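## Task

Remove the steel rod from the cup and use it through the block's small hole to push out the steel dowel stuck there, so the dowel ends up resting on the bench. The cup must stay upright and nothing may drop more than 5 cm.

## Robot and tools

Robot: two arms, left_arm and right_arm, each ending in a two-finger gripper. Left_arm's fingers are rigid. Right_arm's fingers can fold: only the outer quarter of each pad (toward the tip) grips at the asked force; deeper toward the palm a thin tool may be held loosely or slip, and a tip pushed into a surface folds easily. Grip thin tools near the fingertips, especially with right_arm.

Frame: the scene frame has its origin at table height midway between the nominal bases, +x out over the table, +z up, left_arm on the +y side (not tied to image left/right). Actual bases: left_arm (-0.015, +0.403, 0) m, right_arm (+0.033, -0.349, 0) m, both nearly unrotated. The gripper's fingers point along its own +z and close along its own y. end_effector_position is the point between closed pads; fingertips extend about 33 mm past it at gaps up to 40 mm, about 9 mm when wide open.

Row layout (shared by execute_actions and move): 18 numbers, each in [-1, 1]. First nine for left_arm: dx, dy, dz, rx, ry, rz, gripper position, force_limit, speed; then the same nine for right_arm. dx..rz are an offset, not a pose: they are measured along scene axes from that arm's Hand target at the start of the action or move, with rx, ry, rz forming one rotation vector about the Hand target's position. Scale: 1.0 equals 0.6 m or 180 degrees. Sending six zeros re-asks for the current Hand target; repeating an offset in a new call moves further. Gripper position: +1 fully open (140 mm), about -0.8 pads touch, -1 closes until blocked. force_limit -1 gives roughly 14 N, 0 about 40 N, +1 about 58 N per pad on slow closes; faster speed grips harder. speed -1 is about 30 mm/s, 0 about 140, +1 about 250. Both start at +1. Every row must restate gripper numbers you want kept, since 0 is a real command.

execute_actions(actions, cameras): actions is a list of actions; each action is up to 15 rows, one per 1/30 s step, the last row held if shorter. Every row in an action counts from the action's start pose. An empty list returns state plus all camera images. cameras: list of names, ["all"], or [] for none.

move(target, speed, blend, stop_force, zero, blocking, cameras): target is one 18-number row or a list of up to 15 rows; all offsets count from the Hand targets at the move's start. speed is top path speed in m/s (0.002 to 3.6, default 0.25), one value or one per target. blend in m rounds corners; 0 stops at each target. stop_force in N (3 to 120, same for both arms) ends an arm's path when its wrist sensor feels that much push; omit it when moving away from something being pressed, and don't rely on it while the gripper rotates. zero (with stop_force) re-zeros before moving, default true. blocking=false returns early, not allowed with stop_force. Paths are straight, do not avoid obstacles, and all last 10 s at most. The move line reports the ending: done, off_target, moving, held, fault, plus limits such as paced or held.

wait(seconds 0 to 10): lets the scene run. stop(): brakes a running move. zoom_image(camera, region [x0, y0, x1, y1] pixels, at most 504 each side) on cam_head_left, cam_head_right, cam_high, cam_low, cam_left_wrist or cam_right_wrist, all 896x504. zero_wrist_force(arm): tares that arm's sensor. finished_scene(scene): ends the current scene, given its number; irreversible.

Results: end_effector_position (m), quat_wxyz and velocities in the scene frame; Hand target is the last commanded pose after clipping (orientation clipped to within 32 degrees of measured). Grippers often settle a bit short; send the remainder as an offset. object_status: 0 moving, 1 blocked while opening, 2 blocked while closing (check for 2 after closing with -1), 3 reached the command or pads met. position_measured is in counts: 3 fully open, 75 ≈ 100 mm, 139 ≈ 60 mm, 200 ≈ 20 mm, 230 pads touching. To tighten a held grip, raise force_limit and nudge position from -1 to -0.98. Wrist force/torque are in the gripper's own axes; a surface push reads as force into the arm. Joint velocities may read "within noise".

Avoid: any firm contact beyond the target, since arms are stiff; torque on a joint at its limit (wrist joints 25.7 N m, others 138) or outside force near 150 N triggers a 10 s fault stop. Long stretched or blocked holds heat motors (MOTOR HOT at 70 °C, braking at 85 °C). Don't let the arms or grippers press on each other, don't route paths close to an arm's own base, don't slam, don't release moving parts, don't drop anything more than 5 cm, keep everything on the table, keep the cup upright, and limit leverage from holding a tool far off-centre. Loose objects may occasionally be nudged by outside disturbances.

Each tool is called after "Call:" as name([rows], argument=value, ...), one row to a line, values as JSON.

## Session

Call:
execute_actions(actions=[])

Scene clock: 0.00 s.
left_arm: end_effector_position=(+0.2241, +0.1350, +0.3551) position_measured=3 object_status=3 end_effector_quat_wxyz=(+0.658, +0.162, -0.733, +0.055) | right_arm: end_effector_position=(+0.5493, -0.4551, +0.2904) position_measured=3 object_status=3 end_effector_quat_wxyz=(-0.332, -0.173, +0.846, -0.379)
Joint positions: left_arm=[-0.571 -1.233 1.415 -0.377 -2.421 -0.281] | right_arm=[-0.06 -1.125 1.22 -0.953 -2.433 -0.07]
Joint velocities: within noise
Joint torques (N m): no reading
Wrist force (N): no reading
Wrist torque (N m): no reading
Wrist force, peak (N): no reading
Hand target: left_arm +0.2241, +0.1350, +0.3551; +0.658, +0.162, -0.733, +0.055 | right_arm +0.5493, -0.4551, +0.2904; -0.332, -0.173, +0.846, -0.379
Tool commands: left_gripper/position=+1.0 left_gripper/force_limit=+1.0 left_gripper/speed=+1.0 right_gripper/position=+1.0 right_gripper/force_limit=+1.0 right_gripper/speed=+1.0

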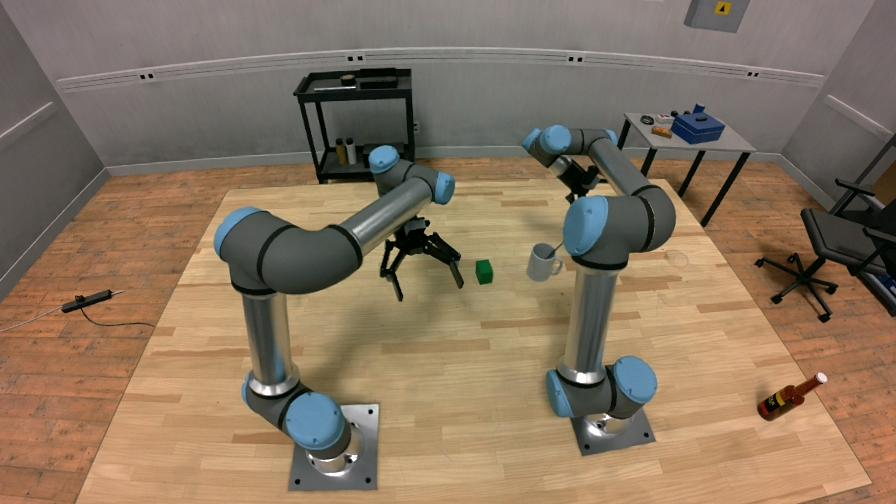

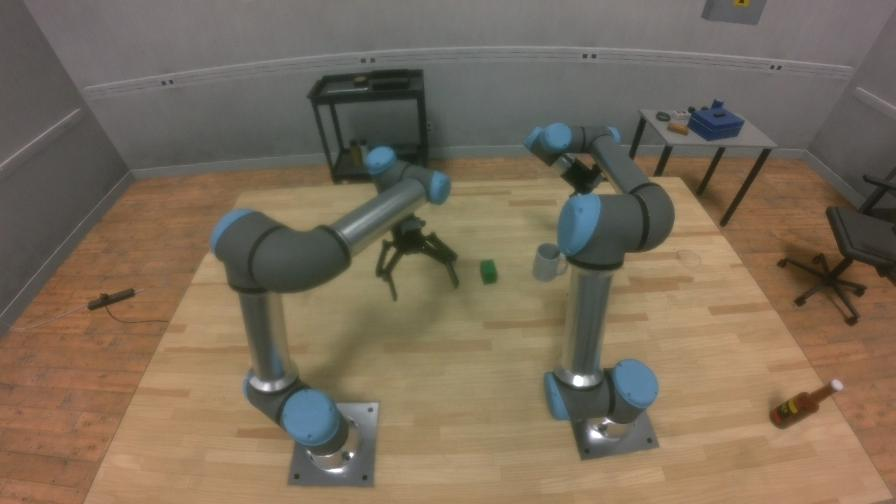

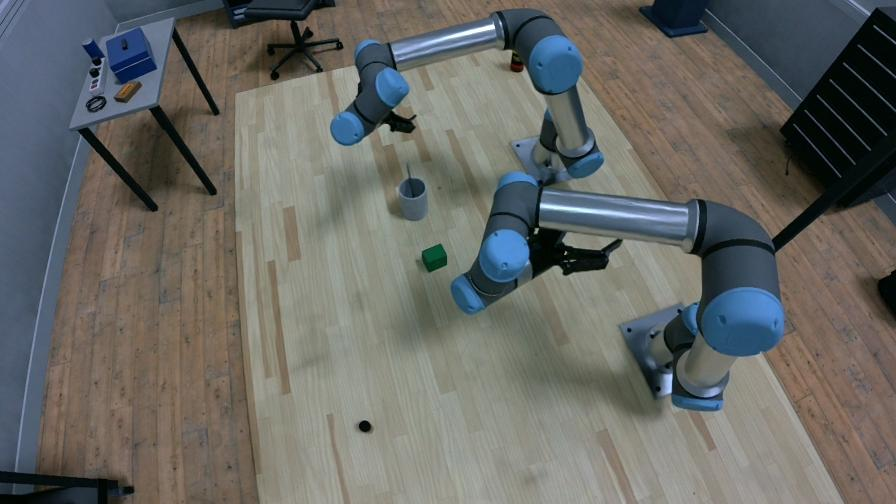

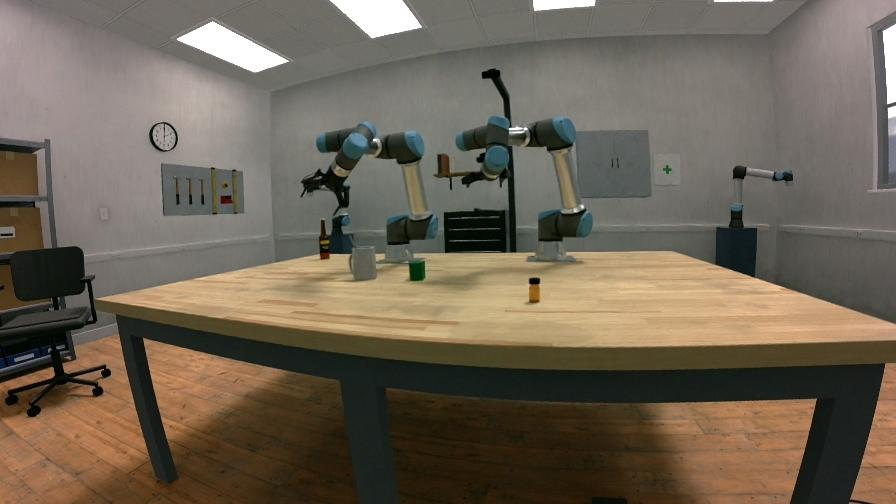

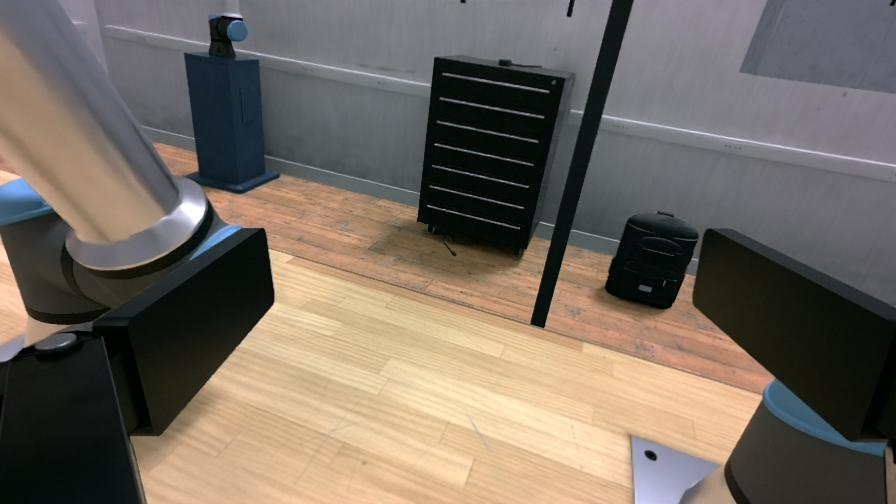

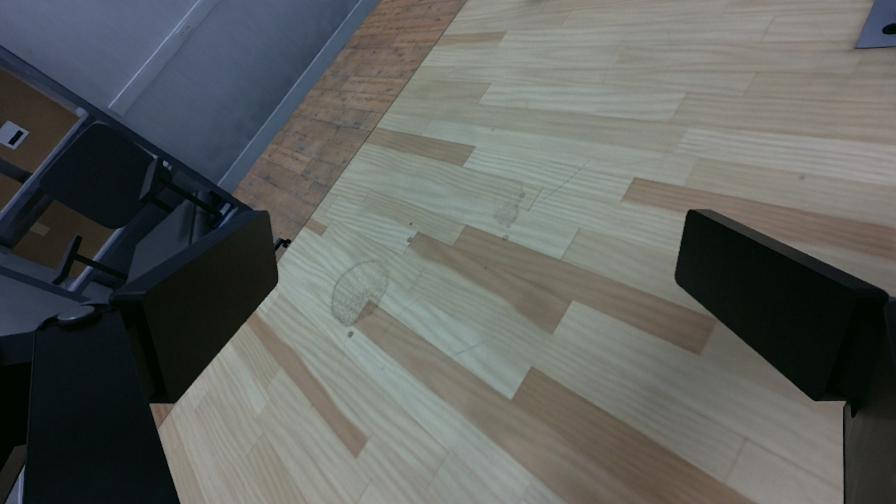

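Call:
zoom_image(camera="cam_high", region=[360, 140, 500, 290])

Call:
zoom_image(camera="cam_head_left", region=[440, 210, 600, 310])

Call:
zoom_image(camera="cam_low", region=[320, 220, 460, 300])

Call:
zoom_image(camera="cam_head_right", region=[440, 210, 600, 310])

Scaled by 3.360 from the camera's 896x504 image, which has a finer 1280x720 frame.

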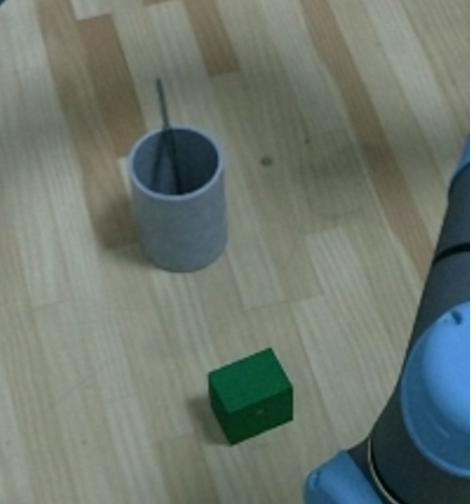

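Scaled by 3.150 from the camera's 896x504 image, which has a finer 1280x720 frame.

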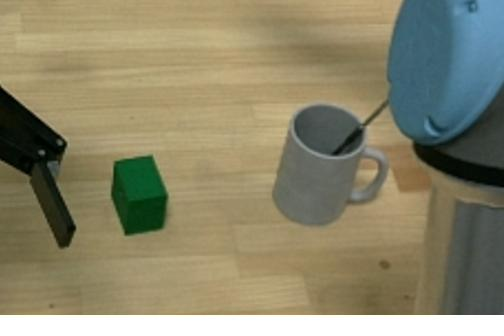

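Scaled by 3.600 from the camera's 896x504 image, which has a finer 1280x720 frame.

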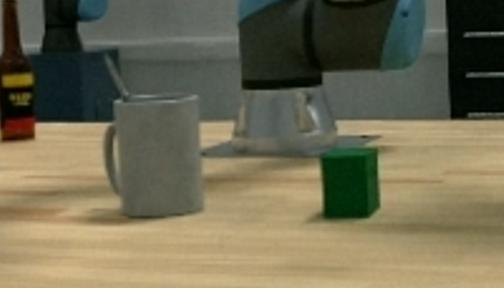

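Scaled by 3.150 from the camera's 896x504 image, which has a finer 1280x720 frame.

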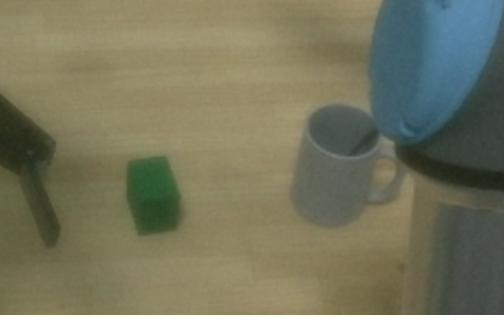

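Call:
move(target=[0.1267,0.1083,0,-0.1475,-0.4614,-0.3156,1,1,1,-0.1655,0.4585,0.1493,0.2544,-0.2229,-0.1161,1,1,1], speed=0.35, cameras=["all"])

Scene clock: 70.87 s.
left_arm: end_effector_position=(+0.3001, +0.2000, +0.3550) position_measured=3 object_status=3 end_effector_quat_wxyz=(+0.000, +0.383, +0.924, +0.000) | right_arm: end_effector_position=(+0.4500, -0.1799, +0.3800) position_measured=3 object_status=3 end_effector_quat_wxyz=(+0.000, +0.000, +1.000, +0.000)
Joint positions: left_arm=[-0.948 -1.88 1.626 -1.317 -1.571 -0.149] | right_arm=[0.032 -1.684 1.409 -1.297 -1.572 0.086]
Joint torques (N m): left_arm=[2.02 -14.46 -28.19 -3.64 0.41 -1.1] | right_arm=[-11.89 -19.22 -34.31 -0.41 -1.78 -1.61]
Wrist force (N): left_arm=[0.0 -2.7 1.4] | right_arm=[2.4 -2.1 2.0]
Wrist torque (N m): left_arm=[-0.18 0.06 -0.21] | right_arm=[-0.40 -0.47 0.08]
Wrist force, peak (N): left_arm=[0.7 -2.8 1.3] | right_arm=[3.3 -1.5 1.6]
Hand target: left_arm +0.3002, +0.2000, +0.3551; +0.000, +0.383, +0.924, +0.000 | right_arm +0.4500, -0.1800, +0.3800; +0.000, +0.000, +1.000, +0.000
Off the commanded pose: left_arm 0.000 m, 0 deg | right_arm 0.000 m, 0 deg.
move: done
camera_calibration:
cam_left_wrist: T_world_to_cam=[[0.715054, 0.698925, -0.0141894, -0.335543], [0.664453, -0.673198, 0.324512, -0.176636], [0.217257, -0.241471, -0.945775, 0.459625], [0, 0, 0, 1]] pos_world=[0.257441, 0.226595, 0.487261]
cam_right_wrist: T_world_to_cam=[[-0.00988468, 0.999936, -0.00547235, 0.196489], [0.939188, 0.0111625, 0.343222, -0.553287], [0.343261, -0.00174692, -0.939238, 0.345019], [0, 0, 0, 1]] pos_world=[0.403151, -0.189698, 0.515031]

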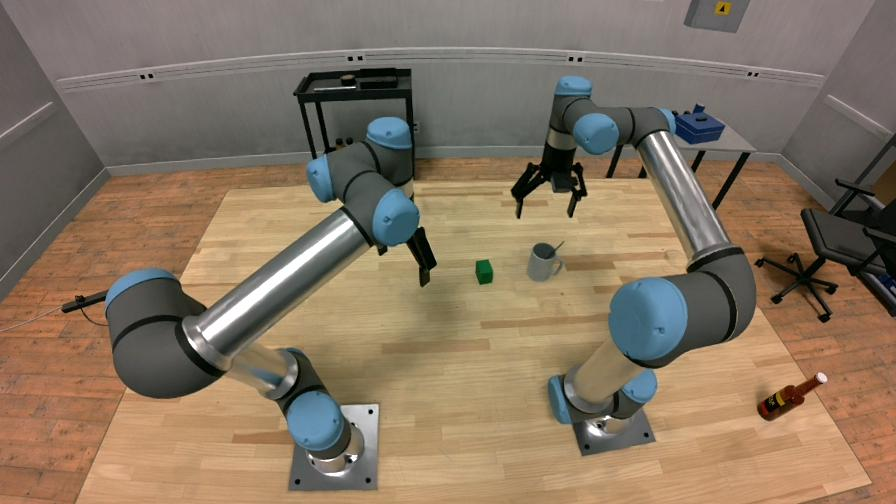

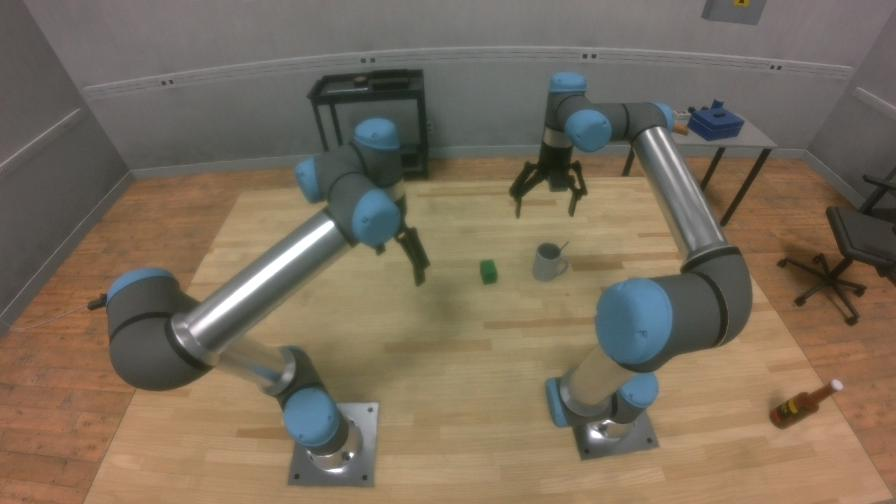

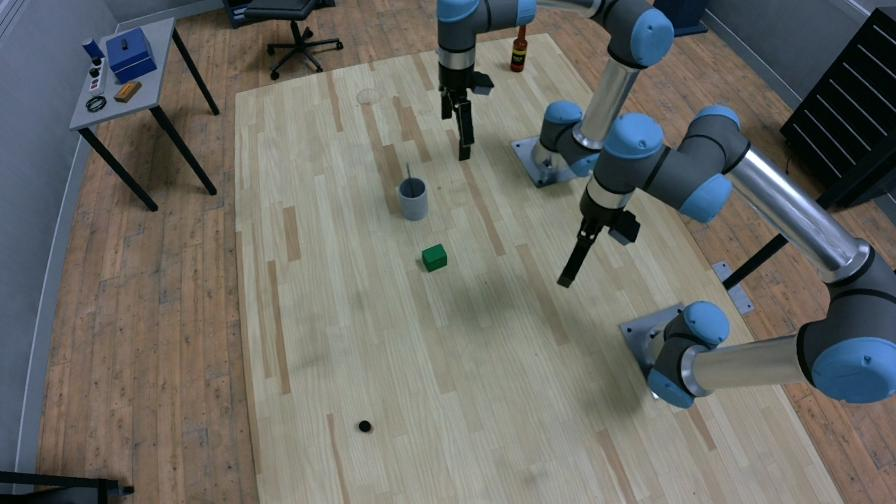

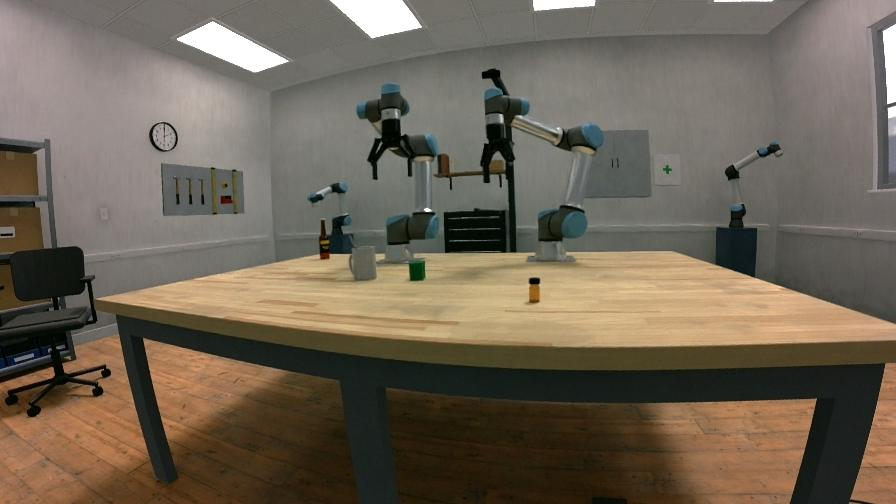

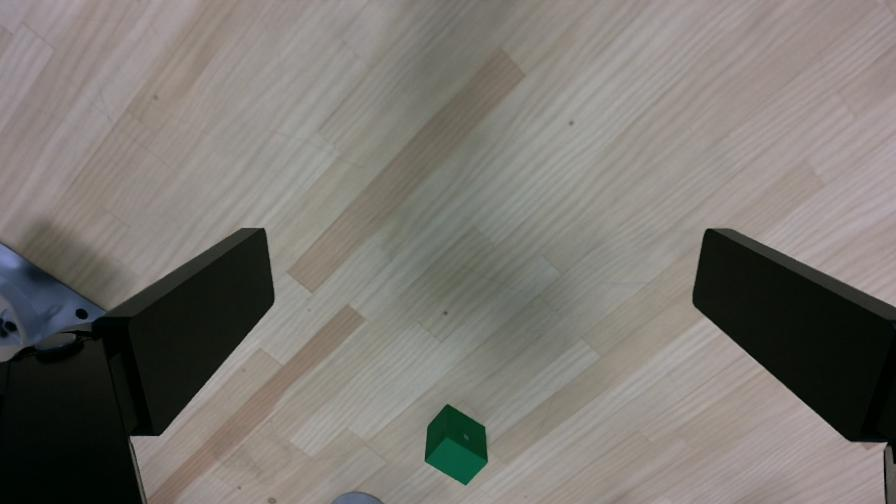

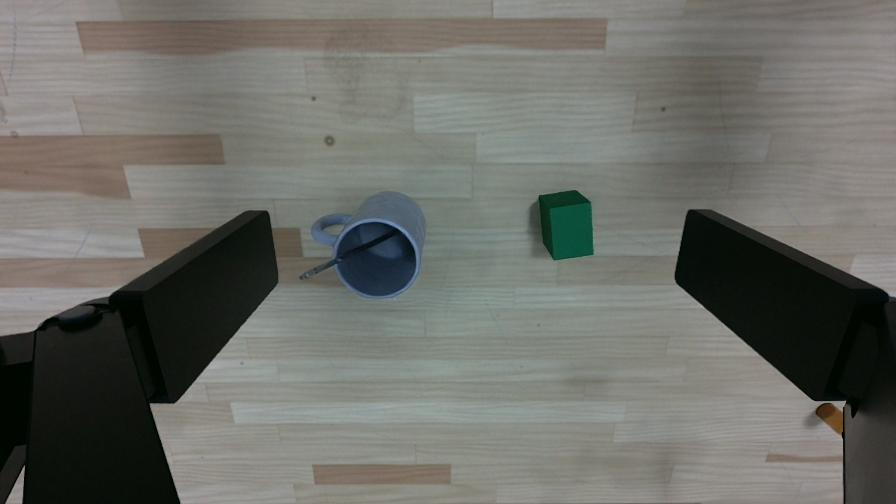

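Call:
zoom_image(camera="cam_right_wrist", region=[280, 150, 640, 352])

Call:
zoom_image(camera="cam_left_wrist", region=[320, 380, 540, 504])

Call:
zoom_image(camera="cam_head_left", region=[460, 220, 600, 300])

Scaled by 1.400 from the camera's 896x504 image, which has a finer 1280x720 frame.

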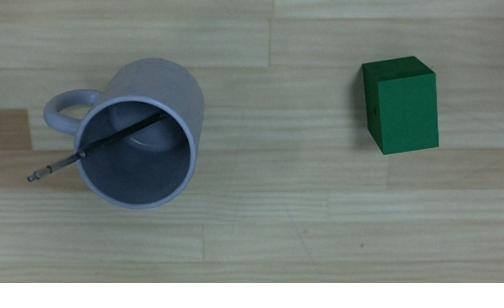

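Scaled by 2.291 from the camera's 896x504 image, which has a finer 1280x720 frame.

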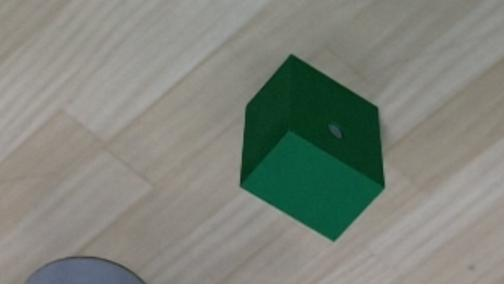

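Scaled by 3.600 from the camera's 896x504 image, which has a finer 1280x720 frame.

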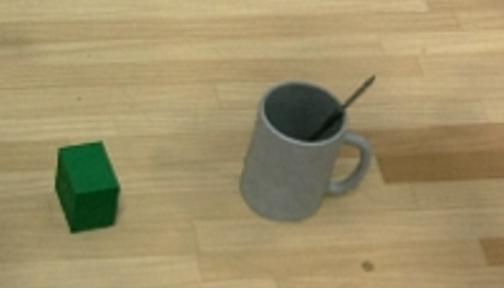

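Call:
zoom_image(camera="cam_right_wrist", region=[520, 180, 610, 270])

Call:
zoom_image(camera="cam_left_wrist", region=[415, 395, 505, 495])

Call:
zoom_image(camera="cam_right_wrist", region=[290, 180, 440, 310])

Call:
zoom_image(camera="cam_high", region=[380, 150, 460, 280])

Scaled by 5.600 from the camera's 896x504 image, which has a finer 1280x720 frame.

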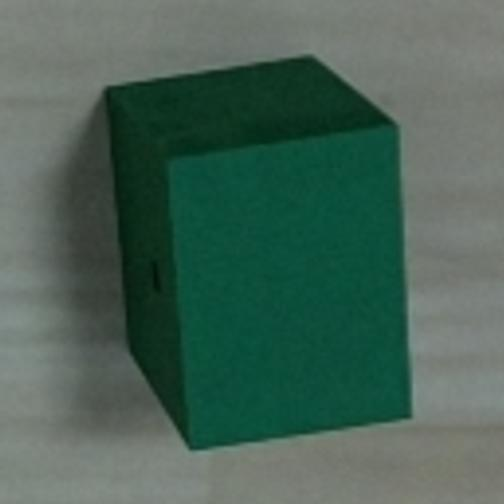

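Scaled by 5.040 from the camera's 896x504 image, which has a finer 1280x720 frame.

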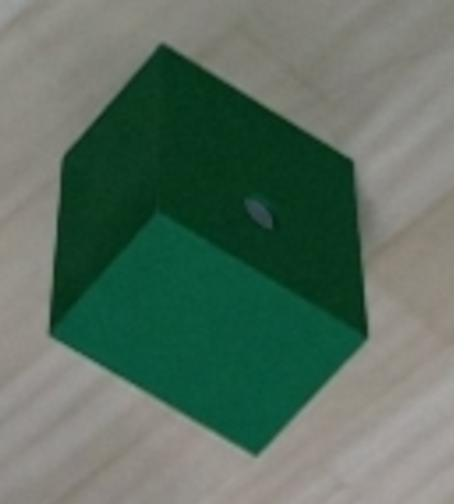

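Scaled by 3.360 from the camera's 896x504 image, which has a finer 1280x720 frame.

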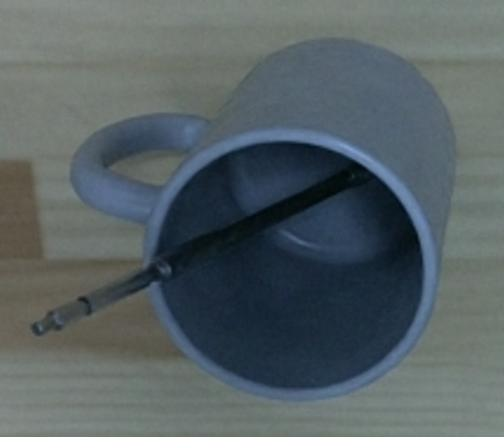

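Scaled by 3.877 from the camera's 896x504 image, which has a finer 1280x720 frame.

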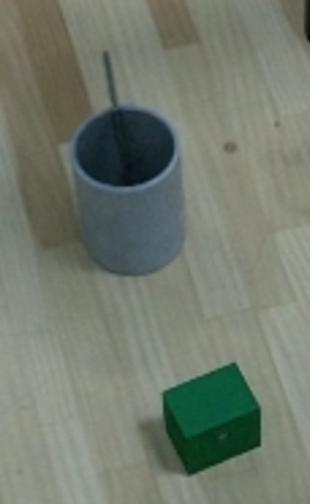

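Call:
move(target=[0.248,-0.2167,-0.3385,-0.1179,-0.1179,0,1,1,1,-0.01,-0.1,-0.3117,0.0869,-0.1507,0.3254,-0.2,1,0], speed=0.3, cameras=["cam_left_wrist","cam_right_wrist","cam_high"])

Scene clock: 137.17 s.
left_arm: end_effector_position=(+0.4489, +0.0701, +0.1519) position_measured=3 object_status=3 end_effector_quat_wxyz=(+0.239, +0.370, +0.892, -0.099) | right_arm: end_effector_position=(+0.4440, -0.2400, +0.1929) position_measured=154 object_status=3 end_effector_quat_wxyz=(+0.224, -0.483, +0.837, +0.129)
Joint positions: left_arm=[-0.899 -1.614 2.196 -2.675 -1.521 -0.086] | right_arm=[-0.541 -1.997 2.227 -1.823 -1.048 -1.527]
Joint torques (N m): left_arm=[-5.43 -13.55 -32.88 -5.66 -1.56 -1.59] | right_arm=[9.65 -13.03 -30.3 -4.86 -0.86 -1.71]
Wrist force (N): left_arm=[-0.9 -3.2 1.7] | right_arm=[2.7 -2.0 1.9]
Wrist torque (N m): left_arm=[-0.32 0.08 -0.46] | right_arm=[-0.40 -0.47 -0.02]
Wrist force, peak (N): left_arm=[-0.6 -3.4 3.2] | right_arm=[3.8 -2.7 2.8]
Hand target: left_arm +0.4490, +0.0700, +0.1520; +0.240, +0.370, +0.892, -0.099 | right_arm +0.4440, -0.2400, +0.1930; +0.224, -0.483, +0.837, +0.129
Off the commanded pose: left_arm 0.000 m, 0 deg | right_arm 0.000 m, 0 deg.
move: done
camera_calibration:
cam_left_wrist: T_world_to_cam=[[0.718987, 0.694993, -0.0064804, -0.356777], [0.459881, -0.468725, 0.754193, -0.284799], [0.521121, -0.545235, -0.656621, 0.0447622], [0, 0, 0, 1]] pos_world=[0.364165, 0.138871, 0.241873]
cam_right_wrist: T_world_to_cam=[[-0.868569, 0.495477, -0.00945785, 0.516463], [0.312187, 0.561886, 0.766044, -0.153774], [0.384872, 0.66241, -0.642718, 0.255081], [0, 0, 0, 1]] pos_world=[0.398417, -0.33846, 0.286628]
Images, in order (width x height): cam_high 896x504, cam_left_wrist 896x504, cam_right_wrist 896x504.

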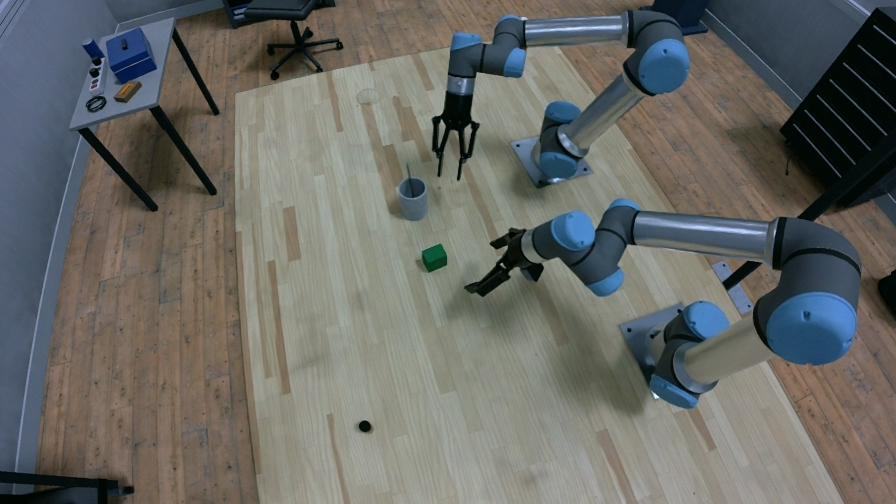

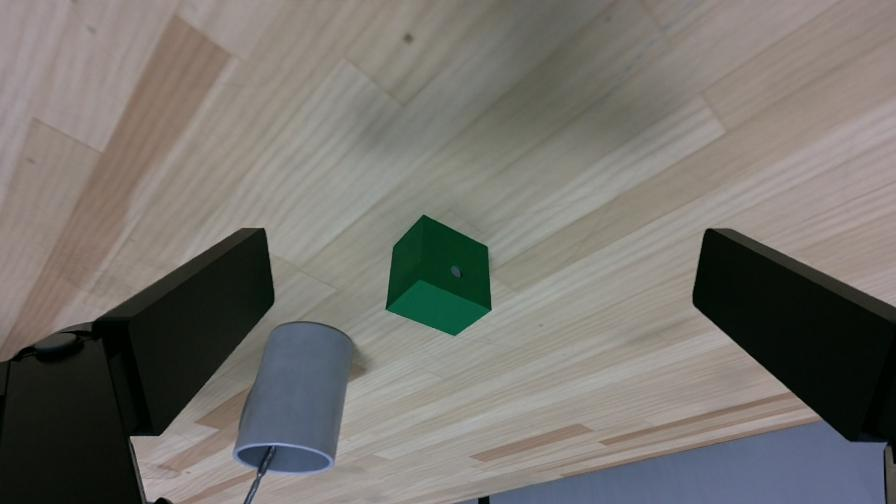

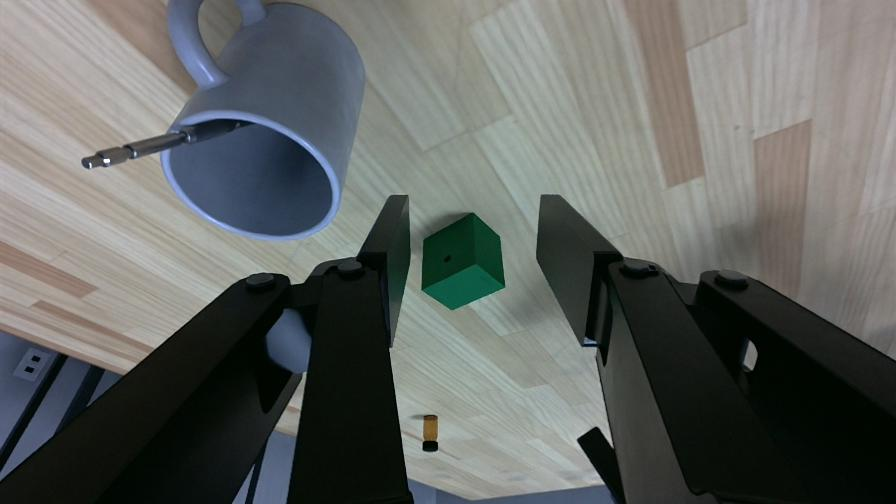

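Call:
zoom_image(camera="cam_right_wrist", region=[410, 205, 520, 315])

Call:
zoom_image(camera="cam_left_wrist", region=[380, 210, 500, 340])

Call:
zoom_image(camera="cam_right_wrist", region=[70, 90, 270, 200])

Call:
zoom_image(camera="cam_left_wrist", region=[220, 310, 370, 504])

Scaled by 4.582 from the camera's 896x504 image, which has a finer 1280x720 frame.

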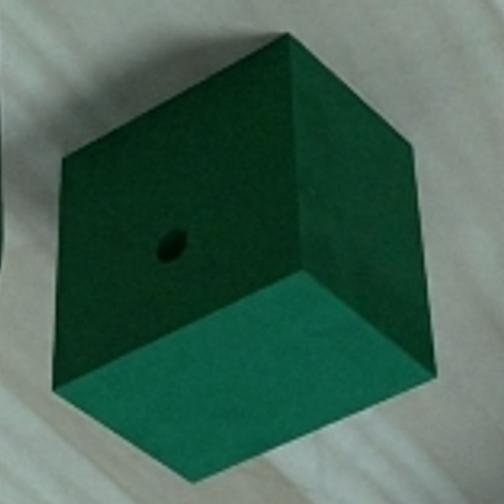

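Scaled by 3.877 from the camera's 896x504 image, which has a finer 1280x720 frame.

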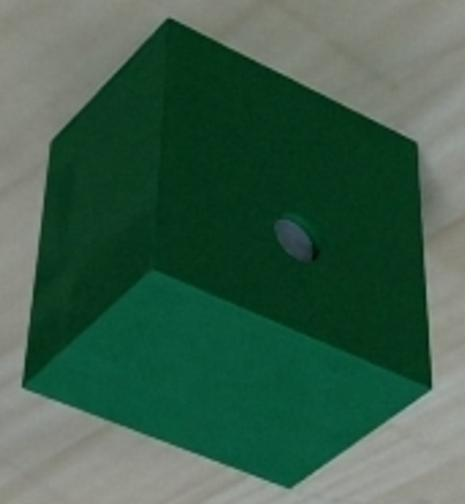

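Scaled by 2.520 from the camera's 896x504 image, which has a finer 1280x720 frame.

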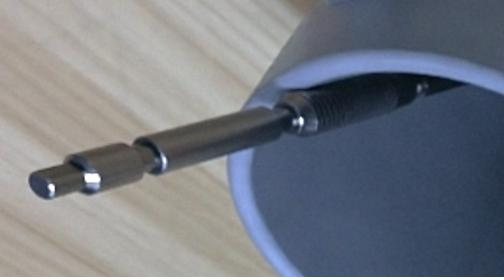

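Scaled by 2.598 from the camera's 896x504 image, which has a finer 1280x720 frame.

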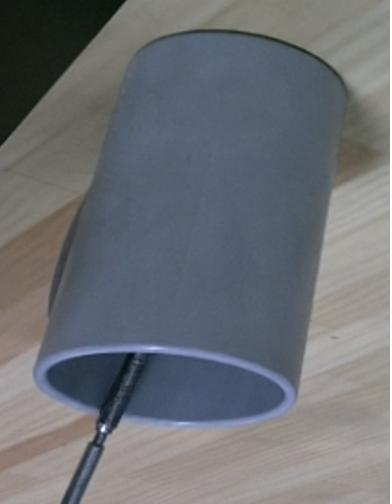

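Call:
zoom_image(camera="cam_right_wrist", region=[75, 110, 175, 175])

Call:
zoom_image(camera="cam_right_wrist", region=[160, 100, 260, 165])

Call:
zoom_image(camera="cam_left_wrist", region=[230, 430, 310, 504])

Scaled by 5.040 from the camera's 896x504 image, which has a finer 1280x720 frame.

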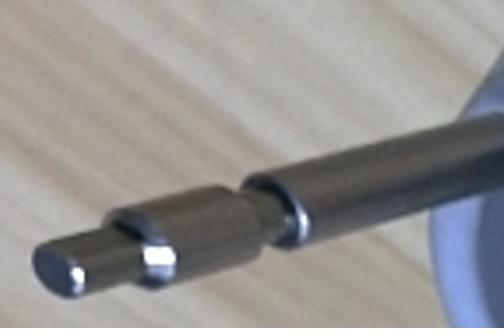

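Scaled by 5.040 from the camera's 896x504 image, which has a finer 1280x720 frame.

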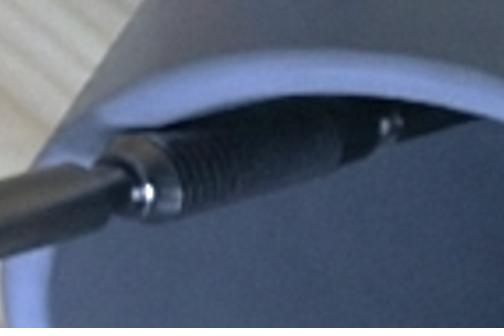

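Scaled by 6.300 from the camera's 896x504 image, which has a finer 1280x720 frame.

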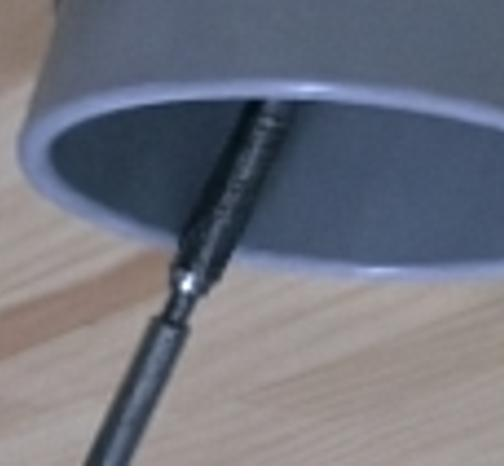

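Call:
move([
  [0.1523,-0.157,-0.015,0.0505,0.0254,-0.2028,1,1,1,-0.0233,-0.0417,0.0783,-0.4855,-0.226,0.282,-0.2,1,0],
  [0.1523,-0.157,-0.015,0.0505,0.0254,-0.2028,1,1,1,0.0433,-0.0567,-0.0075,-0.4855,-0.226,0.282,-0.2,1,0],
], speed=0.3, blend=[0.02,0], cameras=["all"])

Scene clock: 185.33 s.
left_arm: end_effector_position=(+0.5404, -0.0242, +0.1430) position_measured=3 object_status=3 end_effector_quat_wxyz=(+0.132, +0.644, +0.745, -0.114) | right_arm: end_effector_position=(+0.4699, -0.2740, +0.1884) position_measured=154 object_status=3 end_effector_quat_wxyz=(-0.020, +0.783, -0.319, +0.533)
Joint positions: left_arm=[-0.764 -1.196 1.589 -2.241 -1.786 0.644] | right_arm=[0.146 -1.616 2.728 -3.742 -2.061 -2.459]
Joint torques (N m): left_arm=[-5.62 -44.06 -11.31 -4.27 1.1 1.08] | right_arm=[-9.27 -3.68 -15.36 -5.47 1.9 2.24]
Wrist force (N): left_arm=[-0.6 -3.1 1.6] | right_arm=[-0.5 -0.5 0.0]
Wrist torque (N m): left_arm=[-0.33 0.03 -0.29] | right_arm=[-0.12 0.04 0.00]
Wrist force, peak (N): left_arm=[-1.0 -3.6 1.6] | right_arm=[3.3 -2.5 2.1]
Hand target: left_arm +0.5403, -0.0242, +0.1430; +0.132, +0.644, +0.745, -0.114 | right_arm +0.4700, -0.2740, +0.1885; -0.021, +0.783, -0.319, +0.533
Off the commanded pose: left_arm 0.000 m, 0 deg | right_arm 0.000 m, 0 deg.
move: done
camera_calibration:
cam_left_wrist: T_world_to_cam=[[0.991372, 0.130744, -0.00941357, -0.517427], [0.10753, -0.770082, 0.628817, -0.163309], [0.0749645, -0.624403, -0.777497, 0.196272], [0, 0, 0, 1]] pos_world=[0.51581, 0.0644422, 0.250422]
cam_right_wrist: T_world_to_cam=[[-0.472006, -0.802079, -0.365896, 0.0809301], [-0.51025, 0.587004, -0.628547, 0.516841], [0.718926, -0.109979, -0.68633, -0.0957883], [0, 0, 0, 1]] pos_world=[0.370782, -0.24901, 0.288728]

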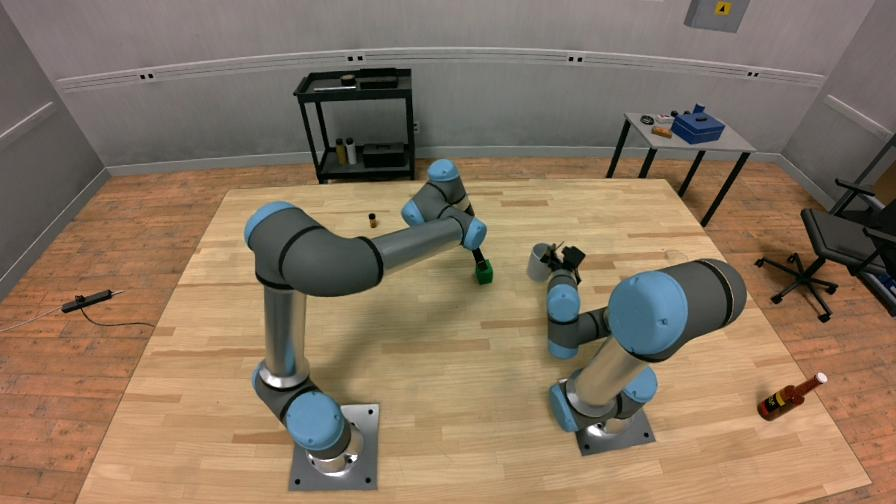

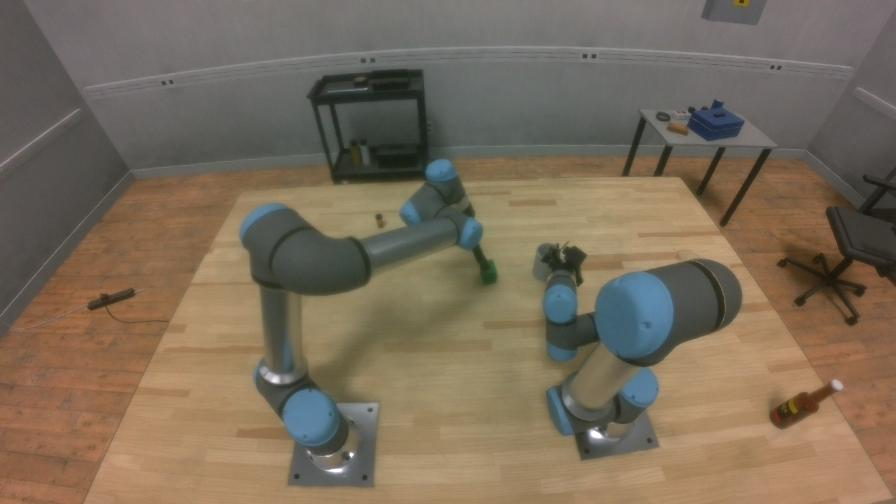

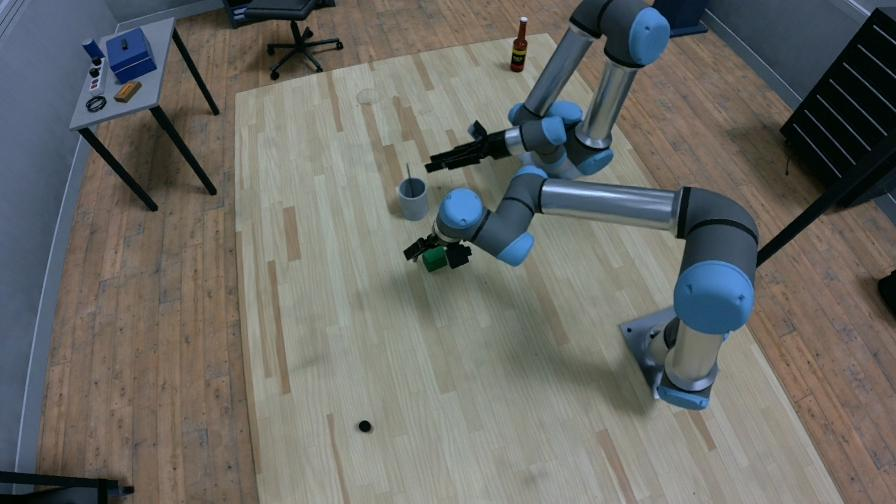

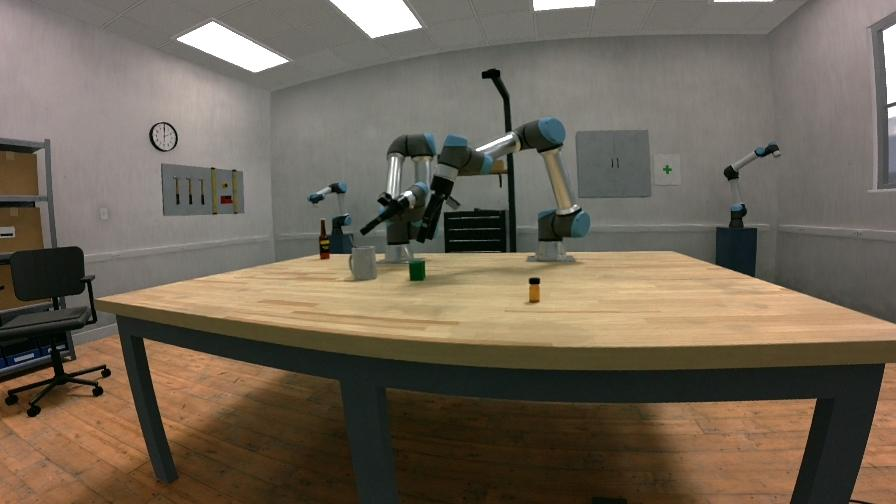

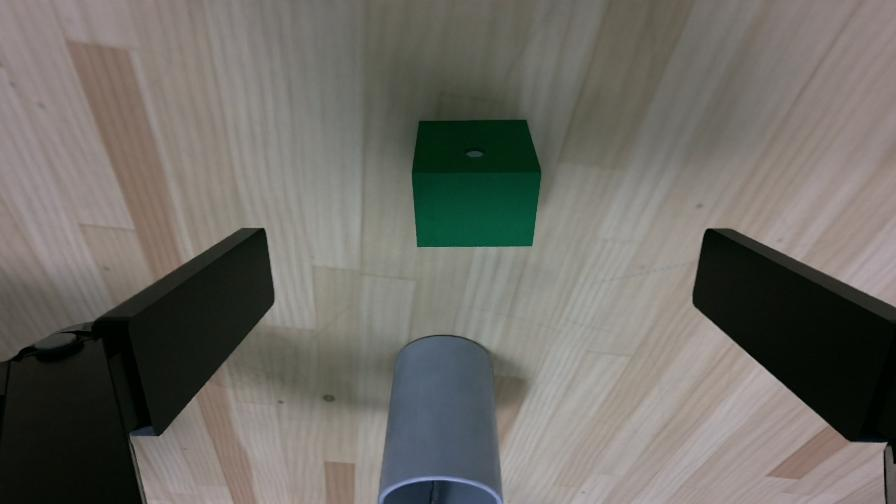

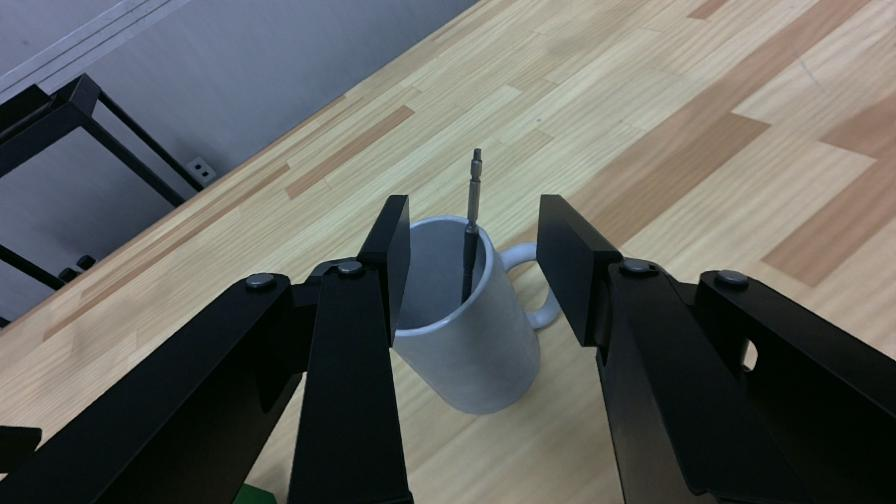

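Call:
move(target=[0,0,0,-0.1944,0,0,1,1,1,0.0531,-0.0245,-0.0272,0,0,0,-0.2,1,0], speed=0.2, cameras=["cam_left_wrist","cam_right_wrist"])

Scene clock: 204.07 s.
left_arm: end_effector_position=(+0.5403, -0.0242, +0.1429) position_measured=3 object_status=3 end_effector_quat_wxyz=(+0.319, +0.574, +0.677, -0.332) | right_arm: end_effector_position=(+0.5020, -0.2888, +0.1722) position_measured=154 object_status=3 end_effector_quat_wxyz=(-0.021, +0.783, -0.319, +0.533)
Joint positions: left_arm=[-0.56 -1.086 1.879 -3.046 -2.307 0.589] | right_arm=[0.054 -1.484 2.699 -3.868 -1.98 -2.507]
Joint torques (N m): left_arm=[-2.61 -37.37 -29.17 -5.16 -2.36 0.98] | right_arm=[14.15 -21.07 -2.93 -0.41 -3.53 1.58]
Wrist force (N): left_arm=[-0.9 -3.7 1.9] | right_arm=[-0.8 -0.6 0.1]
Wrist torque (N m): left_arm=[-0.58 -0.12 -0.48] | right_arm=[-0.19 0.10 0.12]
Wrist force, peak (N): left_arm=[-2.2 -3.5 1.6] | right_arm=[-0.7 -0.9 -0.2]
Hand target: left_arm +0.5403, -0.0242, +0.1430; +0.319, +0.574, +0.676, -0.333 | right_arm +0.5019, -0.2887, +0.1722; -0.021, +0.783, -0.319, +0.533
Off the commanded pose: left_arm 0.000 m, 0 deg | right_arm 0.000 m, 0 deg.
move: done
camera_calibration:
cam_left_wrist: T_world_to_cam=[[0.99136, 0.101764, -0.0827562, -0.507657], [0.107634, -0.270567, 0.956665, -0.197986], [0.0749631, -0.957307, -0.279183, 0.116997], [0, 0, 0, 1]] pos_world=[0.515811, 0.110095, 0.180058]
cam_right_wrist: T_world_to_cam=[[-0.47194, -0.801953, -0.366258, 0.0784227], [-0.509957, 0.587194, -0.628608, 0.531564], [0.719178, -0.10989, -0.686082, -0.131676], [0, 0, 0, 1]] pos_world=[0.402784, -0.263709, 0.272528]
Images, in order (width x height): cam_left_wrist 896x504, cam_right_wrist 896x504.

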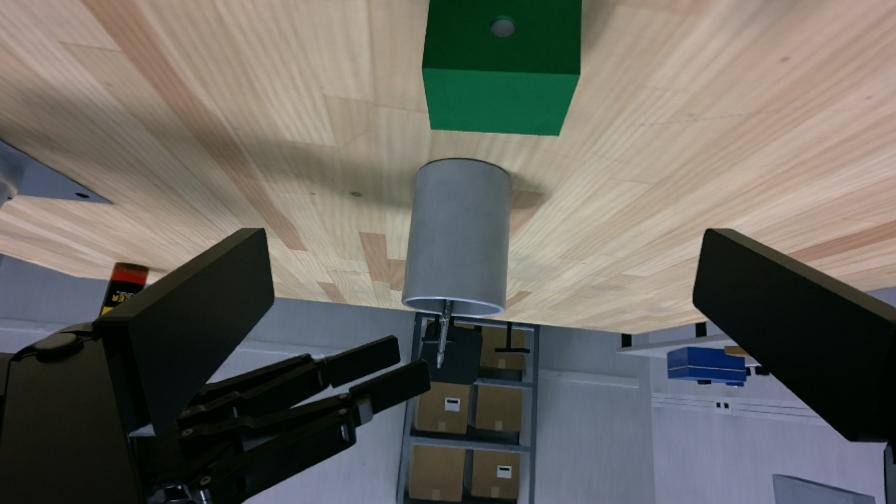

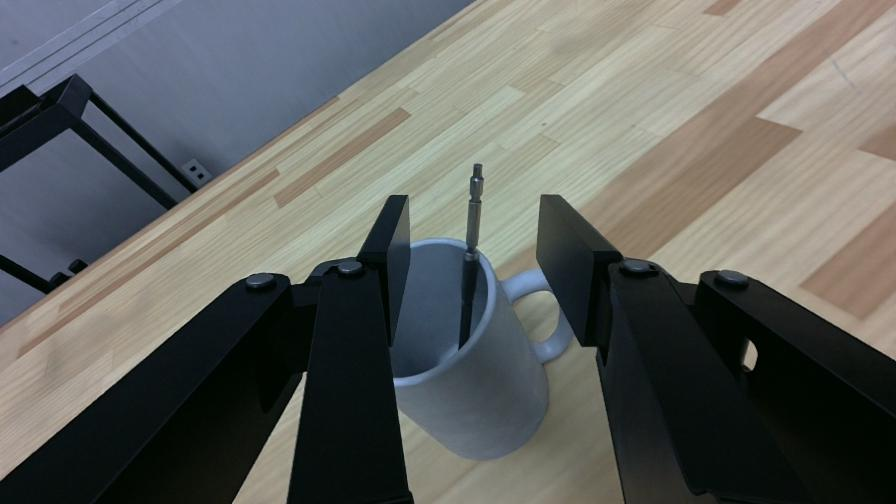

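Call:
zoom_image(camera="cam_left_wrist", region=[310, 280, 510, 420])

Call:
zoom_image(camera="cam_right_wrist", region=[370, 150, 570, 290])

Call:
zoom_image(camera="cam_left_wrist", region=[410, 0, 600, 150])

Scaled by 2.520 from the camera's 896x504 image, which has a finer 1280x720 frame.

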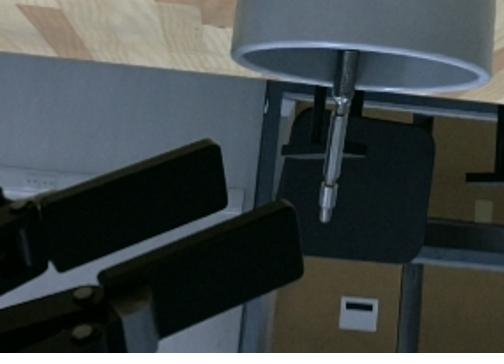

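Scaled by 2.520 from the camera's 896x504 image, which has a finer 1280x720 frame.

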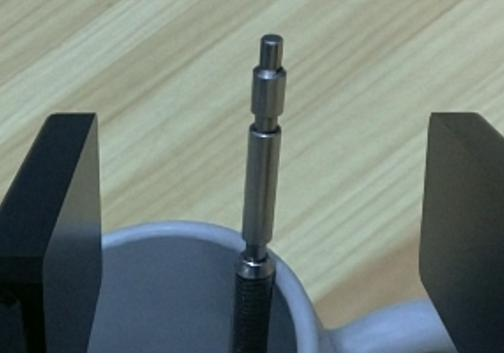

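Scaled by 2.653 from the camera's 896x504 image, which has a finer 1280x720 frame.

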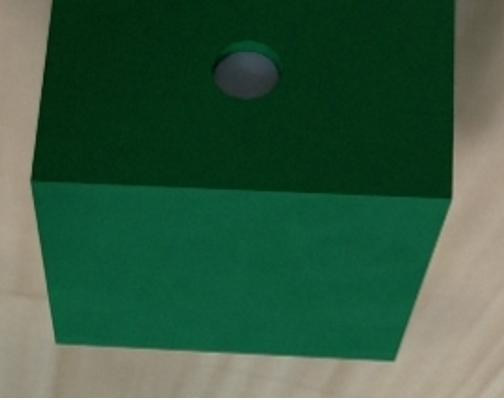

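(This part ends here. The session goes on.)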